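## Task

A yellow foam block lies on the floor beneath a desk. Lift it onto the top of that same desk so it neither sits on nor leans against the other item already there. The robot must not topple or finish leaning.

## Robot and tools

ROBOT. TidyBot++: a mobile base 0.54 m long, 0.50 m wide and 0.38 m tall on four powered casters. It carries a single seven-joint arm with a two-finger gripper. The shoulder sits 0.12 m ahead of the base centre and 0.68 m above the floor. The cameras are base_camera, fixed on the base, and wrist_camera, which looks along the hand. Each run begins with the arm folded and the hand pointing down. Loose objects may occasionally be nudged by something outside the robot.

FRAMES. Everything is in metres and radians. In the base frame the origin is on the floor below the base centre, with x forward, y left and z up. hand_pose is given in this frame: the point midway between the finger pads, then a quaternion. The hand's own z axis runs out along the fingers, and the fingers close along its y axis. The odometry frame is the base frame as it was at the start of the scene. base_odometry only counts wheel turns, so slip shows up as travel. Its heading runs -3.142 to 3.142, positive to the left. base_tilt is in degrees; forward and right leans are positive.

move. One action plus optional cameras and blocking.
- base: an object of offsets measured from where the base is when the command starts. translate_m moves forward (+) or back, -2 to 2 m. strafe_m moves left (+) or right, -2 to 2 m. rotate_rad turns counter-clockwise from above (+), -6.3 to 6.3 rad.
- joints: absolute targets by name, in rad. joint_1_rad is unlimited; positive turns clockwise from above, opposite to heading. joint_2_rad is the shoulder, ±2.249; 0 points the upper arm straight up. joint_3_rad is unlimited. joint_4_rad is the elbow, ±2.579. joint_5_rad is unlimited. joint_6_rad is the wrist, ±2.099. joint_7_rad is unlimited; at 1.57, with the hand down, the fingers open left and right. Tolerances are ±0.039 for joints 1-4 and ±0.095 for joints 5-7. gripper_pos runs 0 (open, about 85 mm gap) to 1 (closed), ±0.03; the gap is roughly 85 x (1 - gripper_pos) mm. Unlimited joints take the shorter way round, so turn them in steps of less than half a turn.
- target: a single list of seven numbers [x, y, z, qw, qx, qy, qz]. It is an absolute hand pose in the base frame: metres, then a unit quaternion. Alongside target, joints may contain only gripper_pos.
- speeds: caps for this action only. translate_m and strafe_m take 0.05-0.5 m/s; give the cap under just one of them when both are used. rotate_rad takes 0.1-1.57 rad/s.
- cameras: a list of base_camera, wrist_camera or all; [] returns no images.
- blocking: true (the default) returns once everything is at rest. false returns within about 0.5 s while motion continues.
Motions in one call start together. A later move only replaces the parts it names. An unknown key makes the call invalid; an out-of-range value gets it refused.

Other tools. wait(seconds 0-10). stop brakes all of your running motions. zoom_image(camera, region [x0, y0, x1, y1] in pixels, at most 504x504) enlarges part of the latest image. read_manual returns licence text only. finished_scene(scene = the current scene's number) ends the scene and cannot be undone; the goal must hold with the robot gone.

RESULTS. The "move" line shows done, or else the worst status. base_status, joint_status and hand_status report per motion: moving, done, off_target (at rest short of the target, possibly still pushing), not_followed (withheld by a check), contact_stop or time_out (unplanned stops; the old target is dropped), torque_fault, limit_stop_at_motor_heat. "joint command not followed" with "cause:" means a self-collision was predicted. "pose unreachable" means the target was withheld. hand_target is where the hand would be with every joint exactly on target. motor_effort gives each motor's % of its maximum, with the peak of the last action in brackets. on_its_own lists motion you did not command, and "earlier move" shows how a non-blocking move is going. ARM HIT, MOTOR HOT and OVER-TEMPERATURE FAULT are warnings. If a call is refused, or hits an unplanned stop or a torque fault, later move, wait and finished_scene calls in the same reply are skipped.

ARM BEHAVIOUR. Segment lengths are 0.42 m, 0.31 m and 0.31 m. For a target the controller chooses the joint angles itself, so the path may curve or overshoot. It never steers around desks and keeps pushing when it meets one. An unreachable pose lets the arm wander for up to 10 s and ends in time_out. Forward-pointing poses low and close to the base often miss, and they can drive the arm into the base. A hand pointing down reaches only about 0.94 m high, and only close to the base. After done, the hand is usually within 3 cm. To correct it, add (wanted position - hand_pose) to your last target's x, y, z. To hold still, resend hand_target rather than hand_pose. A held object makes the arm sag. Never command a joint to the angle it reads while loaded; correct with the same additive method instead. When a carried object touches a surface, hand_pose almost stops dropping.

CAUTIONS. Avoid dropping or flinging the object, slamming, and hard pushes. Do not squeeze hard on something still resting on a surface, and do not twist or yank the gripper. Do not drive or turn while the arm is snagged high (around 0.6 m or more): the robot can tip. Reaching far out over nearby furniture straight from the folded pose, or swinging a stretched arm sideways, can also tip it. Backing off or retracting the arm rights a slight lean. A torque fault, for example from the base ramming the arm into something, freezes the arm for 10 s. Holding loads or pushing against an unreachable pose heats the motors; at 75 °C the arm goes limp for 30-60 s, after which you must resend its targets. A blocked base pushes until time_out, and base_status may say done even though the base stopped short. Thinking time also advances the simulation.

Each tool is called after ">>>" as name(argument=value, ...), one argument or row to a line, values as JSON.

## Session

>>> move(
  joints={"joint_6_rad": 0.3},
)

Scene clock: 1.83 s.
move: done
base_odometry: x=+0.000 y=+0.000 heading=+0.000
base_tilt: forward=+0.0 right=-0.8
base_status: not commanded
joint_positions: joint_1_rad=+0.022 joint_2_rad=-0.301 joint_3_rad=+3.161 joint_4_rad=-2.524 joint_5_rad=+0.013 joint_6_rad=+0.239 joint_7_rad=+1.550 gripper_pos=+0.000
joint_status: all done
motor_effort: joint_1_rad=+0(1) joint_2_rad=-9(9) joint_3_rad=-1(1) joint_4_rad=+18(19) joint_5_rad=+0(1) joint_6_rad=+8(9) joint_7_rad=+0(1)
hand_pose: x=+0.5291 y=-0.0149 z=+0.7681 quat_wxyz=(+0.005, +0.837, -0.021, +0.547) (m; base frame)
hand_target: x=+0.5363 y=-0.0151 z=+0.7859 quat_wxyz=(+0.005, +0.820, -0.021, +0.573) (m; base frame)
hand_status: not commanded
pictures: base_camera, wrist_camera
Images, in order (width x height): base_camera 644x364, wrist_camera 644x476.

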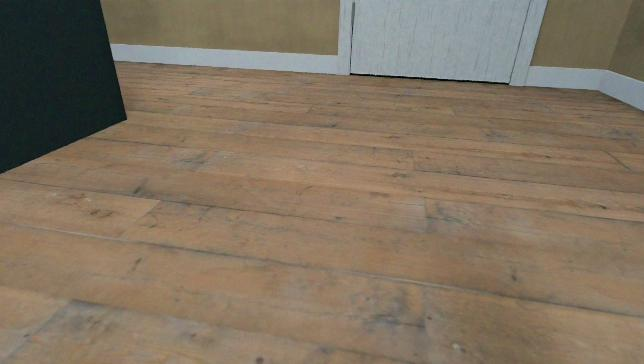

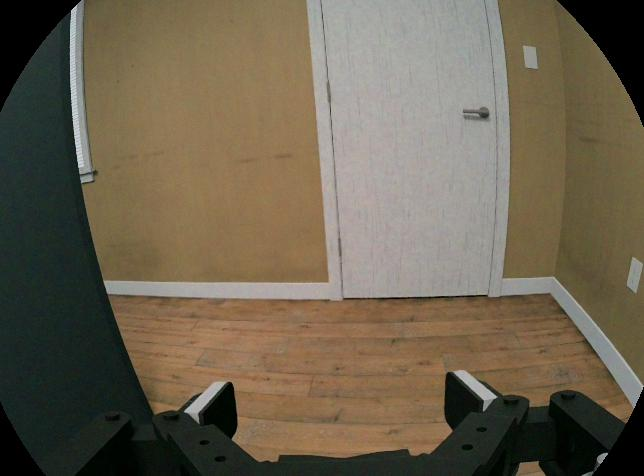

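>>> move(
  base={"rotate_rad": 1.27},
)

>>> move(
  base={"strafe_m": -1.42},
)

Scene clock: 4.23 s.
move: done
base_odometry: x=+0.000 y=+0.000 heading=+1.269
base_tilt: forward=+0.0 right=-0.8
base_status: done
joint_positions: joint_1_rad=+0.022 joint_2_rad=-0.301 joint_3_rad=+3.161 joint_4_rad=-2.524 joint_5_rad=+0.013 joint_6_rad=+0.240 joint_7_rad=+1.550 gripper_pos=+0.000
joint_status: not commanded
motor_effort: joint_1_rad=+0(2) joint_2_rad=-8(9) joint_3_rad=+0(2) joint_4_rad=+18(19) joint_5_rad=+0(1) joint_6_rad=+9(9) joint_7_rad=+0(1)
hand_pose: x=+0.5293 y=-0.0149 z=+0.7684 quat_wxyz=(+0.005, +0.836, -0.021, +0.548) (m; base frame)
hand_target: x=+0.5363 y=-0.0151 z=+0.7859 quat_wxyz=(+0.005, +0.820, -0.021, +0.573) (m; base frame)
hand_status: not commanded
pictures: base_camera, wrist_camera
Images, in order (width x height): base_camera 644x364, wrist_camera 644x476.

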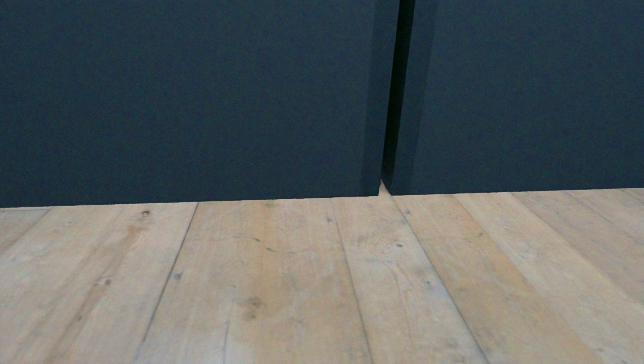

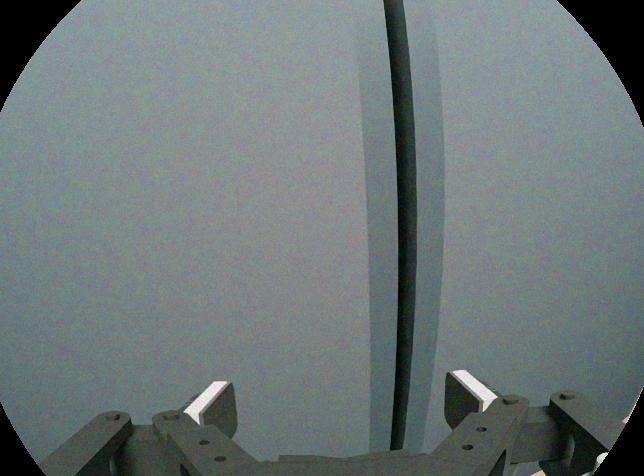

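Scene clock: 8.33 s.
move: done
base_odometry: x=+1.356 y=-0.422 heading=+1.270
base_tilt: forward=+0.0 right=-0.8
base_status: done
joint_positions: joint_1_rad=+0.022 joint_2_rad=-0.301 joint_3_rad=+3.161 joint_4_rad=-2.524 joint_5_rad=+0.013 joint_6_rad=+0.240 joint_7_rad=+1.550 gripper_pos=+0.000
joint_status: not commanded
motor_effort: joint_1_rad=+0(2) joint_2_rad=-8(9) joint_3_rad=-1(2) joint_4_rad=+18(19) joint_5_rad=+1(1) joint_6_rad=+8(9) joint_7_rad=+0(1)
hand_pose: x=+0.5293 y=-0.0149 z=+0.7684 quat_wxyz=(+0.005, +0.836, -0.021, +0.548) (m; base frame)
hand_target: x=+0.5363 y=-0.0151 z=+0.7859 quat_wxyz=(+0.005, +0.820, -0.021, +0.573) (m; base frame)
hand_status: not commanded
pictures: base_camera, wrist_camera
Images, in order (width x height): base_camera 644x364, wrist_camera 644x476.

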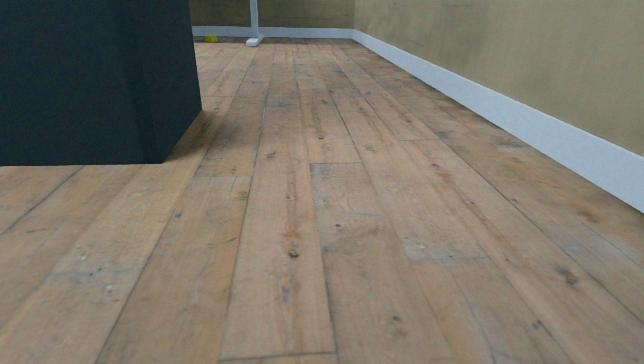

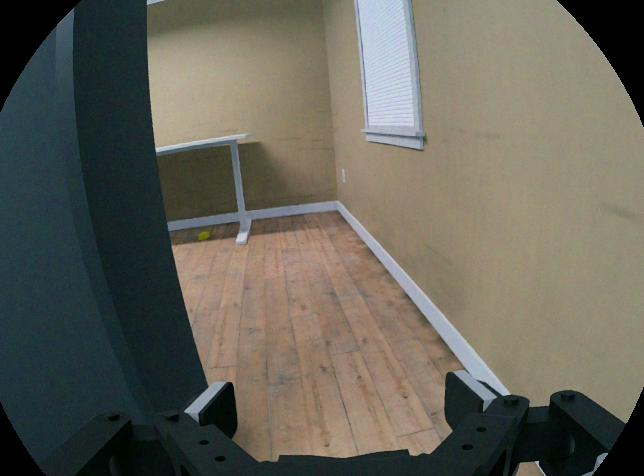

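>>> move(
  base={"translate_m": 1.5, "strafe_m": 0.0, "rotate_rad": 0.1},
)

Scene clock: 12.70 s.
move: done
base_odometry: x=+1.800 y=+1.011 heading=+1.371
base_tilt: forward=+0.1 right=-0.8
base_status: done
joint_positions: joint_1_rad=+0.022 joint_2_rad=-0.301 joint_3_rad=+3.161 joint_4_rad=-2.524 joint_5_rad=+0.013 joint_6_rad=+0.242 joint_7_rad=+1.550 gripper_pos=+0.000
joint_status: not commanded
motor_effort: joint_1_rad=+0(2) joint_2_rad=-8(11) joint_3_rad=+0(2) joint_4_rad=+18(19) joint_5_rad=+1(1) joint_6_rad=+7(9) joint_7_rad=+0(1)
hand_pose: x=+0.5295 y=-0.0149 z=+0.7690 quat_wxyz=(+0.005, +0.836, -0.021, +0.548) (m; base frame)
hand_target: x=+0.5363 y=-0.0151 z=+0.7859 quat_wxyz=(+0.005, +0.820, -0.021, +0.573) (m; base frame)
hand_status: not commanded
pictures: base_camera, wrist_camera
Images, in order (width x height): base_camera 644x364, wrist_camera 644x476.

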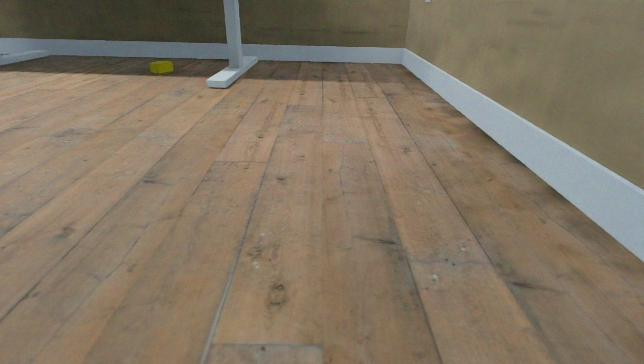

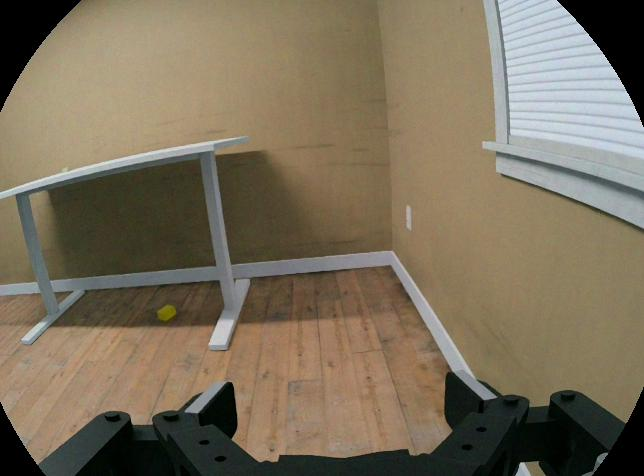

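>>> move(
  base={"translate_m": 0.45},
  cameras=[],
)

>>> move(
  base={"strafe_m": 0.87},
  joints={"joint_1_rad":-0.02,"joint_2_rad":1.78,"joint_3_rad":3.14,"joint_4_rad":-1.2,"joint_5_rad":0,"joint_6_rad":0.9,"joint_7_rad":1.57},
)

Scene clock: 15.20 s.
move: done
base_odometry: x=+1.890 y=+1.452 heading=+1.371
base_tilt: forward=+0.0 right=-0.8
base_status: done
joint_positions: joint_1_rad=+0.022 joint_2_rad=-0.300 joint_3_rad=+3.161 joint_4_rad=-2.524 joint_5_rad=+0.013 joint_6_rad=+0.243 joint_7_rad=+1.550 gripper_pos=+0.000
joint_status: not commanded
motor_effort: joint_1_rad=+0(1) joint_2_rad=-8(11) joint_3_rad=-1(1) joint_4_rad=+18(19) joint_5_rad=+1(1) joint_6_rad=+8(9) joint_7_rad=+0(1)
hand_pose: x=+0.5298 y=-0.0149 z=+0.7685 quat_wxyz=(+0.005, +0.836, -0.021, +0.548) (m; base frame)
hand_target: x=+0.5363 y=-0.0151 z=+0.7859 quat_wxyz=(+0.005, +0.820, -0.021, +0.573) (m; base frame)
hand_status: not commanded
pictures: none
No camera images: "cameras" was empty.

Scene clock: 18.67 s.
move: done
base_odometry: x=+1.037 y=+1.625 heading=+1.371
base_tilt: forward=+0.0 right=-0.8
base_status: done
joint_positions: joint_1_rad=-0.014 joint_2_rad=+1.781 joint_3_rad=+3.160 joint_4_rad=-1.228 joint_5_rad=+0.013 joint_6_rad=+0.838 joint_7_rad=+1.550 gripper_pos=+0.000
joint_status: all done
motor_effort: joint_1_rad=+0(4) joint_2_rad=-47(52) joint_3_rad=-1(2) joint_4_rad=+7(19) joint_5_rad=+1(2) joint_6_rad=+7(9) joint_7_rad=+0(2)
hand_pose: x=+0.8288 y=+0.0070 z=+0.1063 quat_wxyz=(-0.003, +0.885, +0.009, +0.466) (m; base frame)
hand_target: x=+0.8528 y=+0.0166 z=+0.1324 quat_wxyz=(-0.006, +0.862, +0.008, +0.506) (m; base frame)
hand_status: not commanded
pictures: base_camera, wrist_camera
Images, in order (width x height): base_camera 644x364, wrist_camera 644x476.

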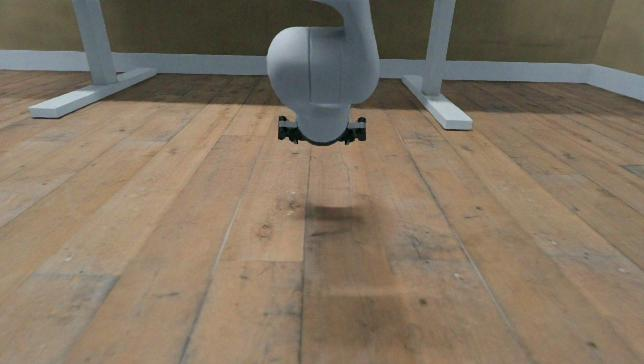

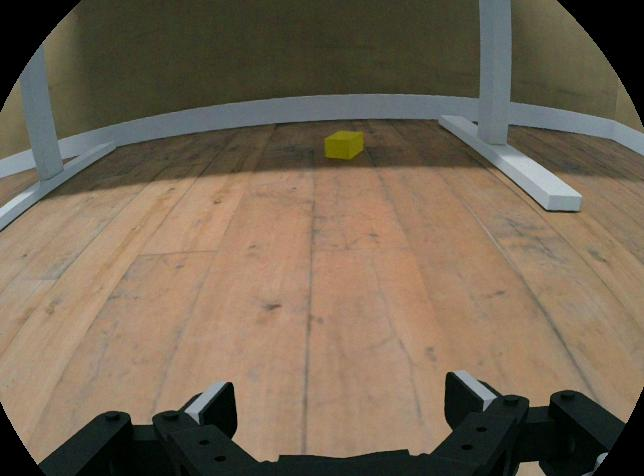

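>>> move(
  base={"translate_m": 0.35},
)

Scene clock: 20.77 s.
move: done
base_odometry: x=+1.106 y=+1.968 heading=+1.372
base_tilt: forward=+0.1 right=-0.8
base_status: done
joint_positions: joint_1_rad=-0.015 joint_2_rad=+1.785 joint_3_rad=+3.160 joint_4_rad=-1.218 joint_5_rad=+0.013 joint_6_rad=+0.843 joint_7_rad=+1.550 gripper_pos=+0.000
joint_status: not commanded
motor_effort: joint_1_rad=+0(1) joint_2_rad=-47(49) joint_3_rad=-1(2) joint_4_rad=+7(9) joint_5_rad=+0(1) joint_6_rad=+7(8) joint_7_rad=+0(1)
hand_pose: x=+0.8325 y=+0.0073 z=+0.1080 quat_wxyz=(-0.004, +0.882, +0.009, +0.471) (m; base frame)
hand_target: x=+0.8528 y=+0.0166 z=+0.1324 quat_wxyz=(-0.006, +0.862, +0.008, +0.506) (m; base frame)
hand_status: not commanded
pictures: base_camera, wrist_camera
Images, in order (width x height): base_camera 644x364, wrist_camera 644x476.

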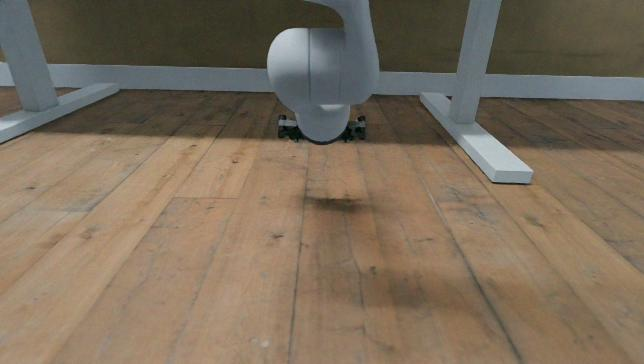

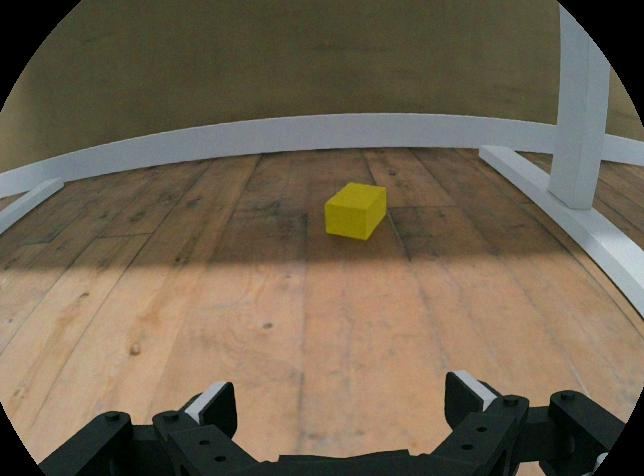

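>>> zoom_image(
  camera="wrist_camera",
  region=[300, 160, 420, 260],
)

Scaled by 4.200.

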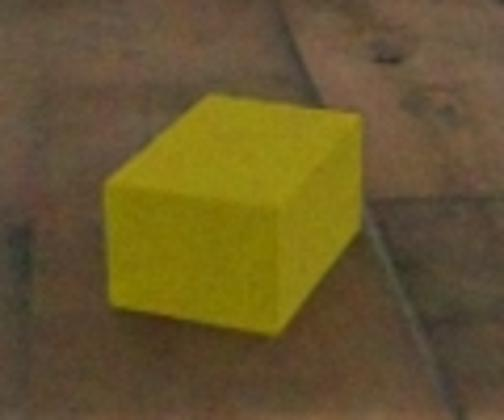

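>>> move(
  base={"translate_m": 0.17, "strafe_m": 0.30, "rotate_rad": -0.35},
)

Scene clock: 22.97 s.
move: done
base_odometry: x=+0.845 y=+2.194 heading=+1.021
base_tilt: forward=+0.0 right=-0.8
base_status: done
joint_positions: joint_1_rad=-0.029 joint_2_rad=+1.785 joint_3_rad=+3.152 joint_4_rad=-1.218 joint_5_rad=+0.013 joint_6_rad=+0.843 joint_7_rad=+1.550 gripper_pos=+0.000
joint_status: not commanded
motor_effort: joint_1_rad=+0(7) joint_2_rad=-47(48) joint_3_rad=-1(5) joint_4_rad=+7(8) joint_5_rad=+0(2) joint_6_rad=+8(8) joint_7_rad=+0(0)
hand_pose: x=+0.8320 y=+0.0204 z=+0.1078 quat_wxyz=(-0.010, +0.882, +0.013, +0.471) (m; base frame)
hand_target: x=+0.8528 y=+0.0166 z=+0.1324 quat_wxyz=(-0.006, +0.862, +0.008, +0.506) (m; base frame)
hand_status: not commanded
pictures: base_camera, wrist_camera
Images, in order (width x height): base_camera 644x364, wrist_camera 644x476.

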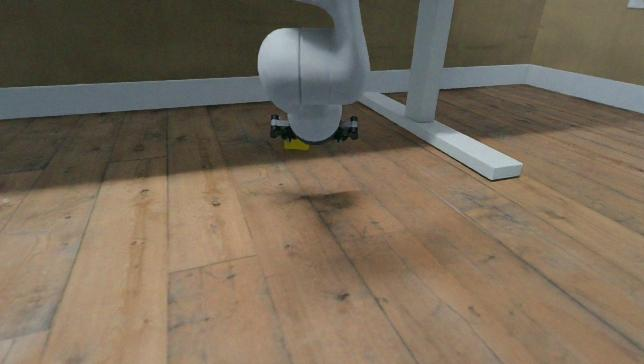

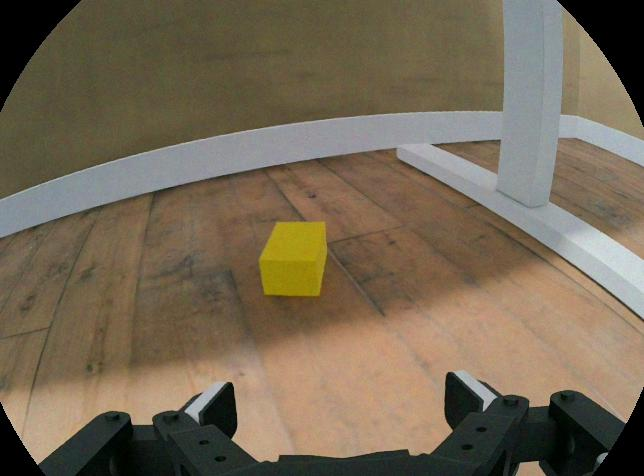

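>>> move(
  base={"translate_m": 0.05, "strafe_m": 0.1, "rotate_rad": -0.03},
  joints={"joint_1_rad":0.0},
  cameras=[],
)

>>> move(
  joints={"joint_2_rad":1.878},
)

Scene clock: 24.67 s.
move: done
base_odometry: x=+0.786 y=+2.289 heading=+0.990
base_tilt: forward=+0.0 right=-0.8
base_status: done
joint_positions: joint_1_rad=-0.007 joint_2_rad=+1.786 joint_3_rad=+3.150 joint_4_rad=-1.217 joint_5_rad=+0.013 joint_6_rad=+0.844 joint_7_rad=+1.550 gripper_pos=+0.000
joint_status: all done
motor_effort: joint_1_rad=-1(7) joint_2_rad=-47(49) joint_3_rad=-1(4) joint_4_rad=+7(8) joint_5_rad=+0(1) joint_6_rad=+7(8) joint_7_rad=+0(1)
hand_pose: x=+0.8323 y=+0.0058 z=+0.1078 quat_wxyz=(-0.006, +0.882, +0.002, +0.472) (m; base frame)
hand_target: x=+0.8530 y=+0.0020 z=+0.1324 quat_wxyz=(-0.001, +0.862, -0.001, +0.506) (m; base frame)
hand_status: not commanded
pictures: none
No camera images: "cameras" was empty.

Scene clock: 25.70 s.
move: done
base_odometry: x=+0.786 y=+2.289 heading=+0.990
base_tilt: forward=+0.0 right=-0.8
base_status: not commanded
joint_positions: joint_1_rad=-0.007 joint_2_rad=+1.893 joint_3_rad=+3.150 joint_4_rad=-1.217 joint_5_rad=+0.013 joint_6_rad=+0.847 joint_7_rad=+1.550 gripper_pos=+0.000
joint_status: all done
motor_effort: joint_1_rad=+0(1) joint_2_rad=-44(48) joint_3_rad=-1(2) joint_4_rad=+5(7) joint_5_rad=+0(1) joint_6_rad=+7(8) joint_7_rad=+0(0)
hand_pose: x=+0.7679 y=+0.0053 z=+0.0358 quat_wxyz=(-0.005, +0.905, +0.002, +0.425) (m; base frame)
hand_target: x=+0.7957 y=+0.0020 z=+0.0633 quat_wxyz=(-0.001, +0.886, -0.001, +0.463) (m; base frame)
hand_status: not commanded
pictures: base_camera, wrist_camera
Images, in order (width x height): base_camera 644x364, wrist_camera 644x476.

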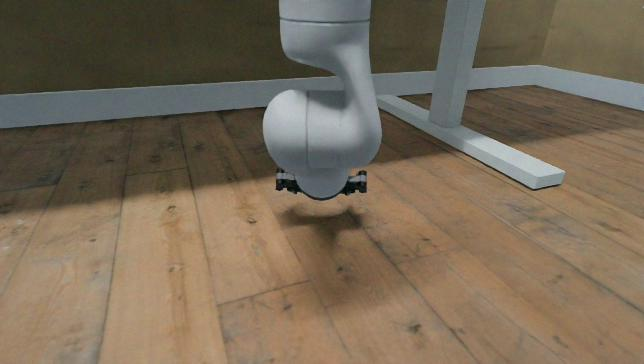

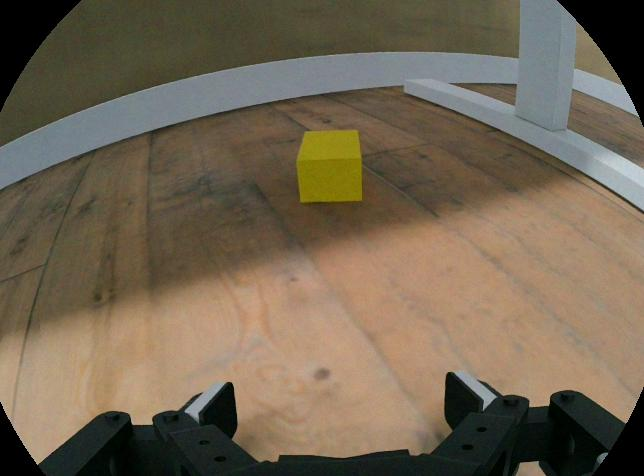

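>>> move(
  base={"translate_m": 0.18, "strafe_m": 0.005},
  speeds={"translate_m": 0.3},
)

Scene clock: 27.27 s.
move: done
base_odometry: x=+0.881 y=+2.443 heading=+0.990
base_tilt: forward=+0.0 right=-0.8
base_status: done
joint_positions: joint_1_rad=-0.006 joint_2_rad=+1.891 joint_3_rad=+3.150 joint_4_rad=-1.213 joint_5_rad=+0.013 joint_6_rad=+0.847 joint_7_rad=+1.550 gripper_pos=+0.000
joint_status: not commanded
motor_effort: joint_1_rad=+0(3) joint_2_rad=-44(46) joint_3_rad=-1(2) joint_4_rad=+5(7) joint_5_rad=+0(1) joint_6_rad=+6(7) joint_7_rad=+0(1)
hand_pose: x=+0.7706 y=+0.0051 z=+0.0377 quat_wxyz=(-0.005, +0.904, +0.002, +0.428) (m; base frame)
hand_target: x=+0.7957 y=+0.0020 z=+0.0633 quat_wxyz=(-0.001, +0.886, -0.001, +0.463) (m; base frame)
hand_status: not commanded
pictures: base_camera, wrist_camera
Images, in order (width x height): base_camera 644x364, wrist_camera 644x476.

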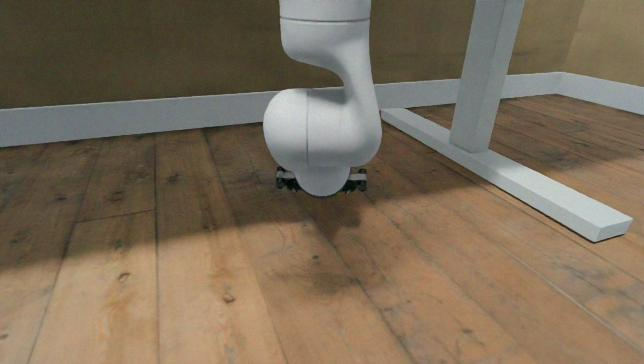

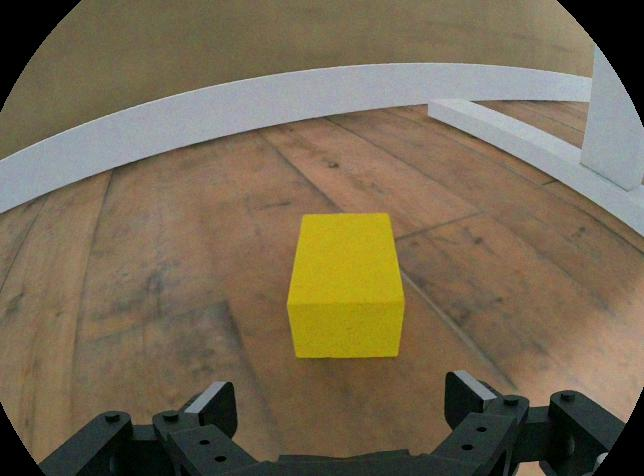

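>>> move(
  base={"translate_m": 0.072, "strafe_m": -0.004},
  speeds={"translate_m": 0.15},
  joints={"joint_2_rad":1.885},
)

Scene clock: 28.47 s.
move: done
base_odometry: x=+0.923 y=+2.501 heading=+0.991
base_tilt: forward=+0.1 right=-0.8
base_status: done
joint_positions: joint_1_rad=-0.006 joint_2_rad=+1.897 joint_3_rad=+3.150 joint_4_rad=-1.213 joint_5_rad=+0.013 joint_6_rad=+0.847 joint_7_rad=+1.550 gripper_pos=+0.000
joint_status: all done
motor_effort: joint_1_rad=+0(2) joint_2_rad=-44(47) joint_3_rad=-1(2) joint_4_rad=+5(7) joint_5_rad=+0(1) joint_6_rad=+7(8) joint_7_rad=+0(1)
hand_pose: x=+0.7672 y=+0.0051 z=+0.0342 quat_wxyz=(-0.005, +0.905, +0.002, +0.425) (m; base frame)
hand_target: x=+0.7914 y=+0.0020 z=+0.0585 quat_wxyz=(-0.001, +0.888, -0.001, +0.460) (m; base frame)
hand_status: not commanded
pictures: base_camera, wrist_camera
Images, in order (width x height): base_camera 644x364, wrist_camera 644x476.

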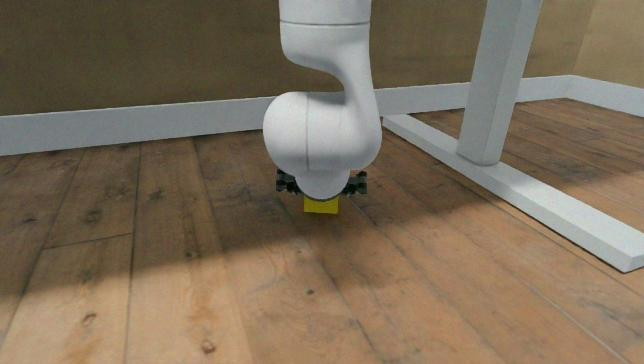

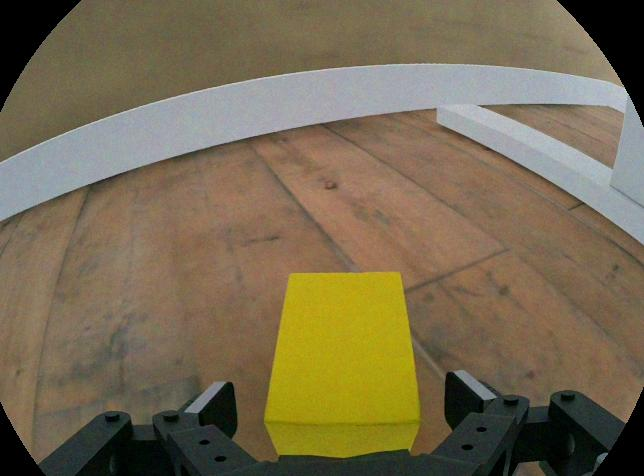

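>>> move(
  joints={"gripper_pos":0.45},
  cameras=[],
)

>>> move(
  joints={"gripper_pos":0.8},
  cameras=[],
)

>>> move(
  joints={"joint_2_rad":1.80},
)

Scene clock: 29.43 s.
move: done
base_odometry: x=+0.923 y=+2.501 heading=+0.991
base_tilt: forward=+0.1 right=-0.8
base_status: not commanded
joint_positions: joint_1_rad=-0.006 joint_2_rad=+1.897 joint_3_rad=+3.150 joint_4_rad=-1.213 joint_5_rad=+0.013 joint_6_rad=+0.852 joint_7_rad=+1.550 gripper_pos=+0.426
joint_status: all done
motor_effort: joint_1_rad=+0(1) joint_2_rad=-42(44) joint_3_rad=-1(2) joint_4_rad=+5(6) joint_5_rad=+0(1) joint_6_rad=+6(7) joint_7_rad=+0(0)
hand_pose: x=+0.7682 y=+0.0051 z=+0.0354 quat_wxyz=(-0.005, +0.904, +0.002, +0.428) (m; base frame)
hand_target: x=+0.7914 y=+0.0020 z=+0.0585 quat_wxyz=(-0.001, +0.888, -0.001, +0.460) (m; base frame)
hand_status: not commanded
pictures: none
No camera images: "cameras" was empty.

Scene clock: 30.17 s.
move: off_target
base_odometry: x=+0.923 y=+2.501 heading=+0.991
base_tilt: forward=+0.1 right=-0.8
base_status: not commanded
joint_positions: joint_1_rad=-0.006 joint_2_rad=+1.897 joint_3_rad=+3.150 joint_4_rad=-1.213 joint_5_rad=+0.013 joint_6_rad=+0.852 joint_7_rad=+1.550 gripper_pos=+0.430
joint_status: gripper_pos off_target (ended at +0.430, target +0.800)
motor_effort: joint_1_rad=+1(1) joint_2_rad=-42(42) joint_3_rad=-1(2) joint_4_rad=+5(5) joint_5_rad=+0(1) joint_6_rad=+6(7) joint_7_rad=+0(0)
hand_pose: x=+0.7682 y=+0.0051 z=+0.0354 quat_wxyz=(-0.005, +0.904, +0.002, +0.428) (m; base frame)
hand_target: x=+0.7914 y=+0.0020 z=+0.0585 quat_wxyz=(-0.001, +0.888, -0.001, +0.460) (m; base frame)
hand_status: not commanded
pictures: none
No camera images: "cameras" was empty.

Scene clock: 31.20 s.
move: done
base_odometry: x=+0.923 y=+2.501 heading=+0.991
base_tilt: forward=+0.0 right=-0.8
base_status: not commanded
joint_positions: joint_1_rad=-0.006 joint_2_rad=+1.821 joint_3_rad=+3.150 joint_4_rad=-1.213 joint_5_rad=+0.013 joint_6_rad=+0.852 joint_7_rad=+1.550 gripper_pos=+0.430
joint_status: all done
motor_effort: joint_1_rad=+1(1) joint_2_rad=-46(48) joint_3_rad=-2(2) joint_4_rad=+8(8) joint_5_rad=+0(1) joint_6_rad=+8(8) joint_7_rad=+0(0)
hand_pose: x=+0.8151 y=+0.0054 z=+0.0861 quat_wxyz=(-0.006, +0.887, +0.002, +0.461) (m; base frame)
hand_target: x=+0.8418 y=+0.0020 z=+0.1179 quat_wxyz=(-0.001, +0.867, -0.001, +0.498) (m; base frame)
hand_status: not commanded
pictures: base_camera, wrist_camera
Images, in order (width x height): base_camera 644x364, wrist_camera 644x476.

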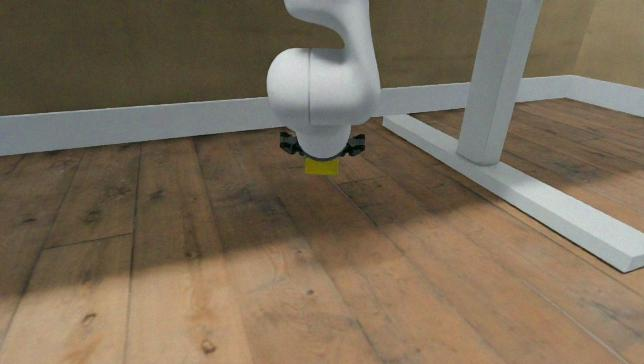

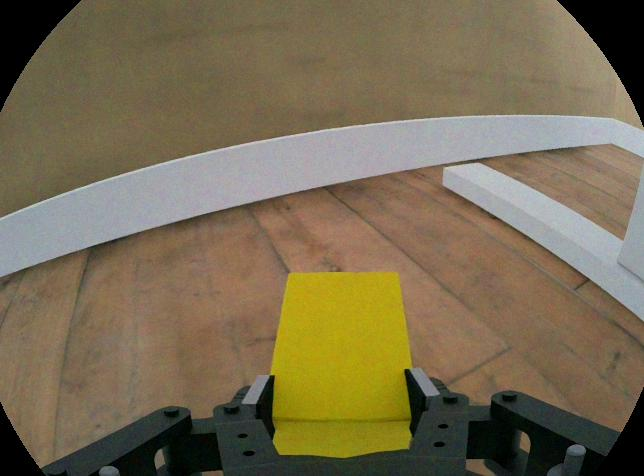

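>>> move(
  base={"translate_m": -0.76},
  cameras=[],
)

>>> move(
  base={"rotate_rad": 0.38},
)

>>> move(
  joints={"joint_1_rad":0.0,"joint_2_rad":0.0,"joint_4_rad":-2.0,"joint_6_rad":-0.5},
)

Scene clock: 34.13 s.
move: done
base_odometry: x=+0.507 y=+1.865 heading=+0.991
base_tilt: forward=+0.0 right=-0.8
base_status: done
joint_positions: joint_1_rad=-0.006 joint_2_rad=+1.818 joint_3_rad=+3.150 joint_4_rad=-1.212 joint_5_rad=+0.013 joint_6_rad=+0.852 joint_7_rad=+1.550 gripper_pos=+0.430
joint_status: not commanded
motor_effort: joint_1_rad=+1(2) joint_2_rad=-46(49) joint_3_rad=+0(2) joint_4_rad=+7(9) joint_5_rad=+0(1) joint_6_rad=+8(8) joint_7_rad=+0(1)
hand_pose: x=+0.8175 y=+0.0052 z=+0.0885 quat_wxyz=(-0.005, +0.886, +0.002, +0.463) (m; base frame)
hand_target: x=+0.8418 y=+0.0020 z=+0.1179 quat_wxyz=(-0.001, +0.867, -0.001, +0.498) (m; base frame)
hand_status: not commanded
pictures: none
No camera images: "cameras" was empty.

Scene clock: 35.70 s.
move: done
base_odometry: x=+0.507 y=+1.865 heading=+1.370
base_tilt: forward=+0.1 right=-0.8
base_status: done
joint_positions: joint_1_rad=-0.006 joint_2_rad=+1.818 joint_3_rad=+3.144 joint_4_rad=-1.212 joint_5_rad=+0.013 joint_6_rad=+0.852 joint_7_rad=+1.550 gripper_pos=+0.430
joint_status: not commanded
motor_effort: joint_1_rad=+0(7) joint_2_rad=-46(47) joint_3_rad=-1(4) joint_4_rad=+7(8) joint_5_rad=+0(2) joint_6_rad=+8(8) joint_7_rad=+0(0)
hand_pose: x=+0.8175 y=+0.0077 z=+0.0886 quat_wxyz=(-0.008, +0.886, +0.000, +0.463) (m; base frame)
hand_target: x=+0.8418 y=+0.0020 z=+0.1179 quat_wxyz=(-0.001, +0.867, -0.001, +0.498) (m; base frame)
hand_status: not commanded
pictures: base_camera, wrist_camera
Images, in order (width x height): base_camera 644x364, wrist_camera 644x476.

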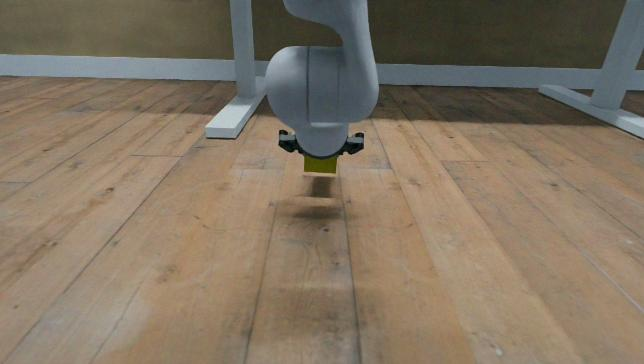

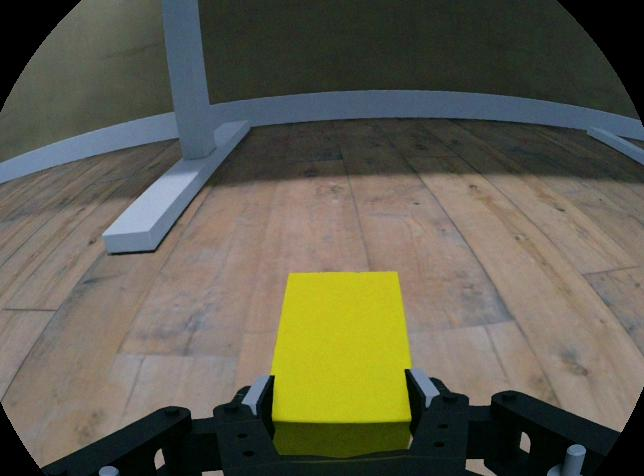

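Scene clock: 38.70 s.
move: done
base_odometry: x=+0.507 y=+1.865 heading=+1.370
base_tilt: forward=+0.0 right=-0.8
base_status: not commanded
joint_positions: joint_1_rad=-0.006 joint_2_rad=+0.024 joint_3_rad=+3.144 joint_4_rad=-1.977 joint_5_rad=+0.013 joint_6_rad=-0.444 joint_7_rad=+1.550 gripper_pos=+0.430
joint_status: all done
motor_effort: joint_1_rad=+1(2) joint_2_rad=-22(53) joint_3_rad=+0(2) joint_4_rad=+19(20) joint_5_rad=+0(1) joint_6_rad=+5(10) joint_7_rad=+0(1)
hand_pose: x=+0.6146 y=+0.0016 z=+0.7329 quat_wxyz=(+0.000, +0.940, -0.003, +0.342) (m; base frame)
hand_target: x=+0.5911 y=+0.0021 z=+0.7224 quat_wxyz=(+0.000, +0.949, +0.000, +0.315) (m; base frame)
hand_status: not commanded
pictures: base_camera, wrist_camera
Images, in order (width x height): base_camera 644x364, wrist_camera 644x476.

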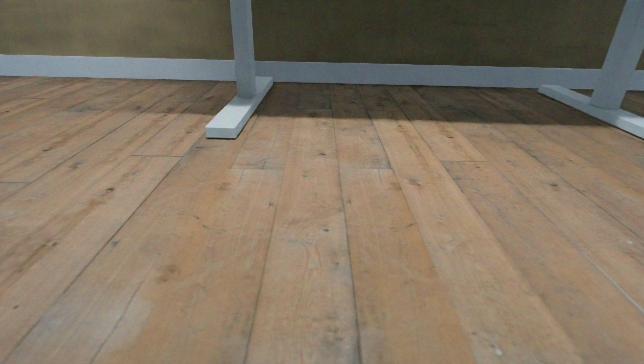

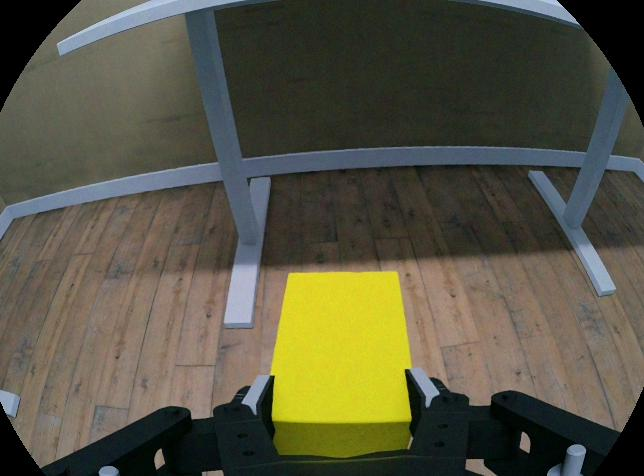

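>>> move(
  joints={"joint_1_rad":0.0,"joint_2_rad":-0.19,"joint_4_rad":-1.7,"joint_6_rad":-0.65},
)

Scene clock: 40.43 s.
move: done
base_odometry: x=+0.507 y=+1.865 heading=+1.370
base_tilt: forward=+0.0 right=-0.8
base_status: not commanded
joint_positions: joint_1_rad=-0.006 joint_2_rad=-0.177 joint_3_rad=+3.144 joint_4_rad=-1.723 joint_5_rad=+0.013 joint_6_rad=-0.599 joint_7_rad=+1.550 gripper_pos=+0.430
joint_status: all done
motor_effort: joint_1_rad=+0(1) joint_2_rad=-16(23) joint_3_rad=-1(1) joint_4_rad=+21(22) joint_5_rad=+0(1) joint_6_rad=+8(8) joint_7_rad=+0(0)
hand_pose: x=+0.6207 y=+0.0010 z=+0.9346 quat_wxyz=(+0.000, +0.878, -0.005, +0.478) (m; base frame)
hand_target: x=+0.6121 y=+0.0022 z=+0.9411 quat_wxyz=(+0.000, +0.882, +0.000, +0.471) (m; base frame)
hand_status: not commanded
pictures: base_camera, wrist_camera
Images, in order (width x height): base_camera 644x364, wrist_camera 644x476.

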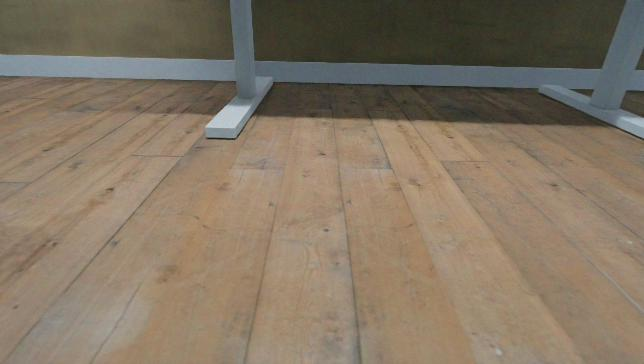

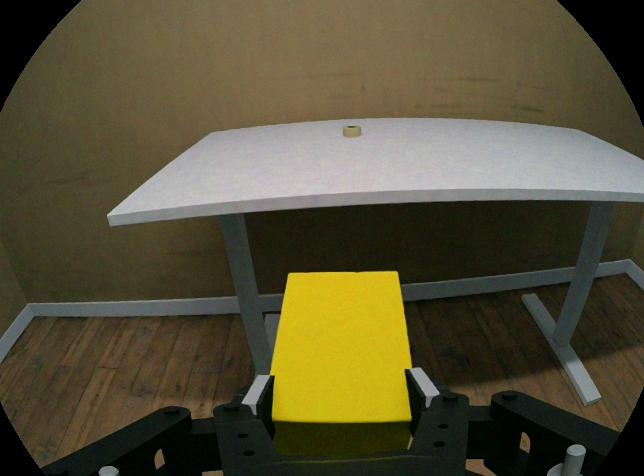

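>>> move(
  base={"translate_m": 0.3, "strafe_m": -0.1},
)

Scene clock: 42.43 s.
move: done
base_odometry: x=+0.665 y=+2.139 heading=+1.371
base_tilt: forward=+0.0 right=-0.8
base_status: done
joint_positions: joint_1_rad=-0.006 joint_2_rad=-0.176 joint_3_rad=+3.144 joint_4_rad=-1.723 joint_5_rad=+0.013 joint_6_rad=-0.602 joint_7_rad=+1.550 gripper_pos=+0.430
joint_status: not commanded
motor_effort: joint_1_rad=+1(2) joint_2_rad=-16(20) joint_3_rad=-1(1) joint_4_rad=+21(22) joint_5_rad=+0(1) joint_6_rad=+7(9) joint_7_rad=+0(1)
hand_pose: x=+0.6203 y=+0.0009 z=+0.9334 quat_wxyz=(+0.000, +0.879, -0.005, +0.476) (m; base frame)
hand_target: x=+0.6121 y=+0.0022 z=+0.9411 quat_wxyz=(+0.000, +0.882, +0.000, +0.471) (m; base frame)
hand_status: not commanded
pictures: base_camera, wrist_camera
Images, in order (width x height): base_camera 644x364, wrist_camera 644x476.

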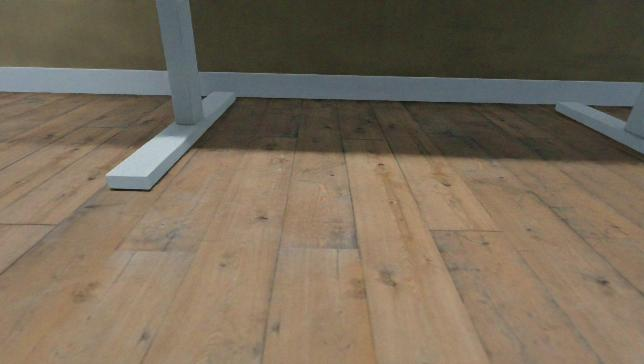

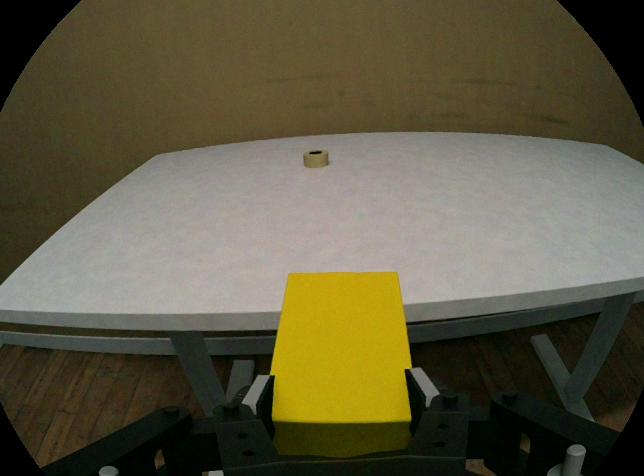

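>>> move(
  joints={"joint_2_rad":-0.107,"joint_4_rad":-1.49,"joint_6_rad":-0.88},
  cameras=[],
)

>>> move(
  base={"translate_m": 0.27},
  speeds={"translate_m": 0.25},
)

Scene clock: 44.27 s.
move: done
base_odometry: x=+0.665 y=+2.139 heading=+1.371
base_tilt: forward=+0.0 right=-0.8
base_status: not commanded
joint_positions: joint_1_rad=-0.006 joint_2_rad=-0.124 joint_3_rad=+3.144 joint_4_rad=-1.520 joint_5_rad=+0.013 joint_6_rad=-0.827 joint_7_rad=+1.550 gripper_pos=+0.430
joint_status: all done
motor_effort: joint_1_rad=+0(1) joint_2_rad=-18(18) joint_3_rad=+0(1) joint_4_rad=+20(22) joint_5_rad=+0(1) joint_6_rad=+8(9) joint_7_rad=+0(1)
hand_pose: x=+0.6240 y=+0.0003 z=+0.9649 quat_wxyz=(+0.001, +0.896, -0.006, +0.443) (m; base frame)
hand_target: x=+0.6225 y=+0.0022 z=+0.9602 quat_wxyz=(+0.000, +0.905, +0.000, +0.425) (m; base frame)
hand_status: not commanded
pictures: none
No camera images: "cameras" was empty.

Scene clock: 46.23 s.
move: done
base_odometry: x=+0.719 y=+2.404 heading=+1.371
base_tilt: forward=+0.0 right=-0.8
base_status: done
joint_positions: joint_1_rad=-0.006 joint_2_rad=-0.109 joint_3_rad=+3.144 joint_4_rad=-1.519 joint_5_rad=+0.013 joint_6_rad=-0.831 joint_7_rad=+1.550 gripper_pos=+0.430
joint_status: not commanded
motor_effort: joint_1_rad=+0(1) joint_2_rad=-18(21) joint_3_rad=+0(2) joint_4_rad=+20(21) joint_5_rad=+1(1) joint_6_rad=+7(8) joint_7_rad=+1(1)
hand_pose: x=+0.6276 y=+0.0003 z=+0.9567 quat_wxyz=(+0.001, +0.900, -0.006, +0.435) (m; base frame)
hand_target: x=+0.6225 y=+0.0022 z=+0.9602 quat_wxyz=(+0.000, +0.905, +0.000, +0.425) (m; base frame)
hand_status: not commanded
pictures: base_camera, wrist_camera
Images, in order (width x height): base_camera 644x364, wrist_camera 644x476.

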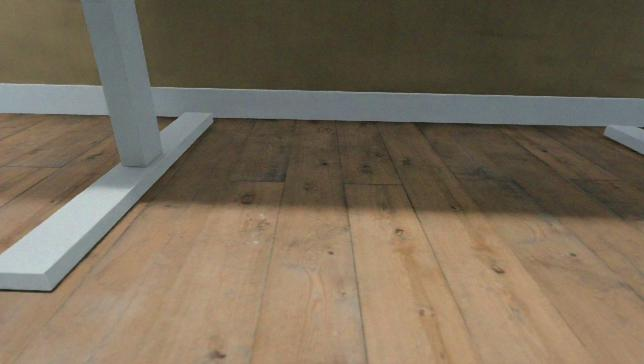

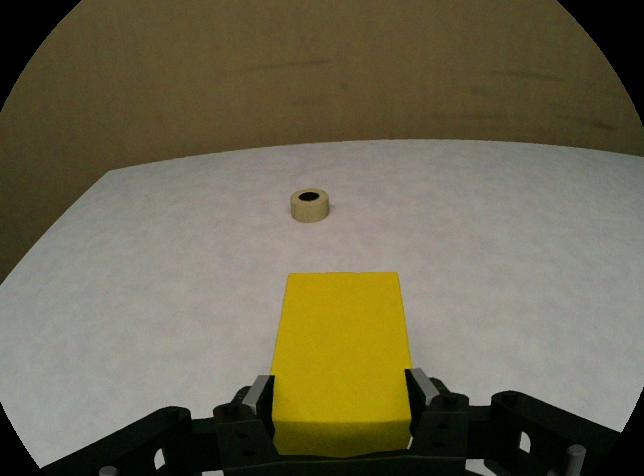

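>>> move(
  joints={"joint_2_rad":-0.11,"joint_4_rad":-1.62,"joint_6_rad":-0.74},
)

>>> move(
  joints={"joint_4_rad":-1.68,"joint_6_rad":-0.68},
)

Scene clock: 47.33 s.
move: done
base_odometry: x=+0.719 y=+2.404 heading=+1.371
base_tilt: forward=+0.1 right=-0.8
base_status: not commanded
joint_positions: joint_1_rad=-0.006 joint_2_rad=-0.109 joint_3_rad=+3.144 joint_4_rad=-1.606 joint_5_rad=+0.013 joint_6_rad=-0.793 joint_7_rad=+1.550 gripper_pos=+0.430
joint_status: all done
motor_effort: joint_1_rad=+0(1) joint_2_rad=-18(19) joint_3_rad=-1(1) joint_4_rad=+21(22) joint_5_rad=+1(1) joint_6_rad=+7(8) joint_7_rad=+0(0)
hand_pose: x=+0.6210 y=+0.0004 z=+0.9179 quat_wxyz=(+0.001, +0.911, -0.006, +0.413) (m; base frame)
hand_target: x=+0.6288 y=+0.0022 z=+0.9236 quat_wxyz=(+0.000, +0.902, +0.000, +0.431) (m; base frame)
hand_status: not commanded
pictures: base_camera, wrist_camera
Images, in order (width x height): base_camera 644x364, wrist_camera 644x476.

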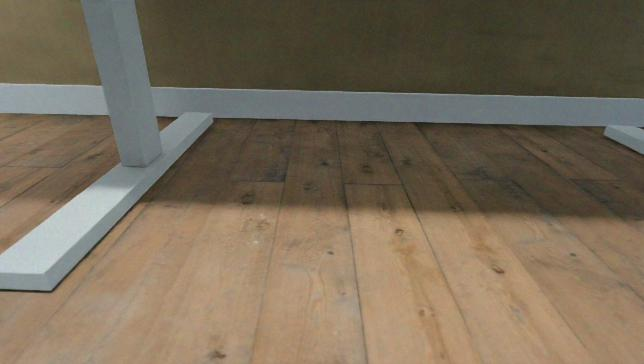

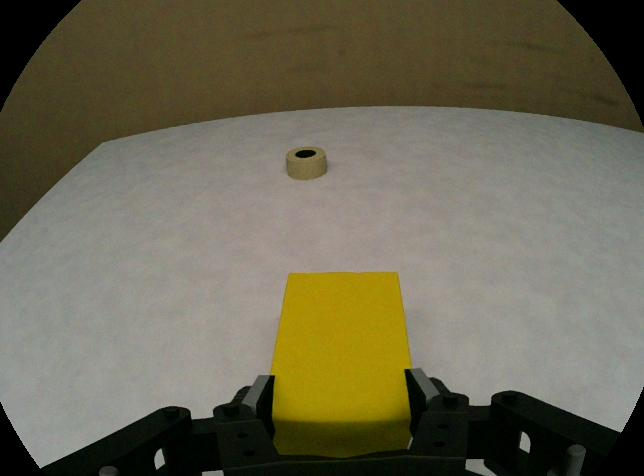

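Scene clock: 48.13 s.
move: done
base_odometry: x=+0.719 y=+2.404 heading=+1.371
base_tilt: forward=+0.1 right=-0.8
base_status: not commanded
joint_positions: joint_1_rad=-0.006 joint_2_rad=-0.109 joint_3_rad=+3.144 joint_4_rad=-1.664 joint_5_rad=+0.013 joint_6_rad=-0.739 joint_7_rad=+1.550 gripper_pos=+0.430
joint_status: all done
motor_effort: joint_1_rad=-1(1) joint_2_rad=-19(20) joint_3_rad=+0(1) joint_4_rad=+20(22) joint_5_rad=+0(1) joint_6_rad=+7(8) joint_7_rad=+0(1)
hand_pose: x=+0.6209 y=+0.0006 z=+0.8986 quat_wxyz=(+0.001, +0.912, -0.005, +0.411) (m; base frame)
hand_target: x=+0.6294 y=+0.0022 z=+0.9047 quat_wxyz=(+0.000, +0.902, +0.000, +0.431) (m; base frame)
hand_status: not commanded
pictures: base_camera, wrist_camera
Images, in order (width x height): base_camera 644x364, wrist_camera 644x476.

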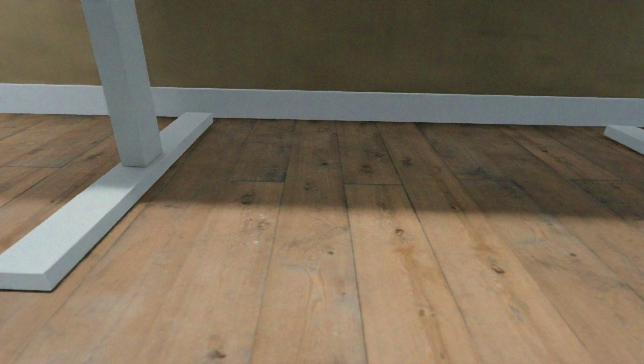

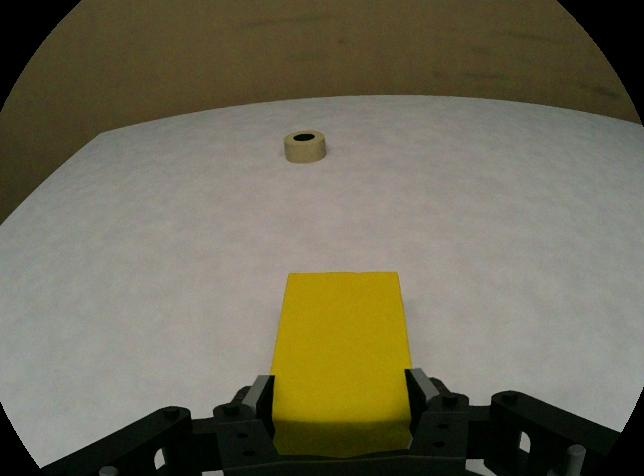

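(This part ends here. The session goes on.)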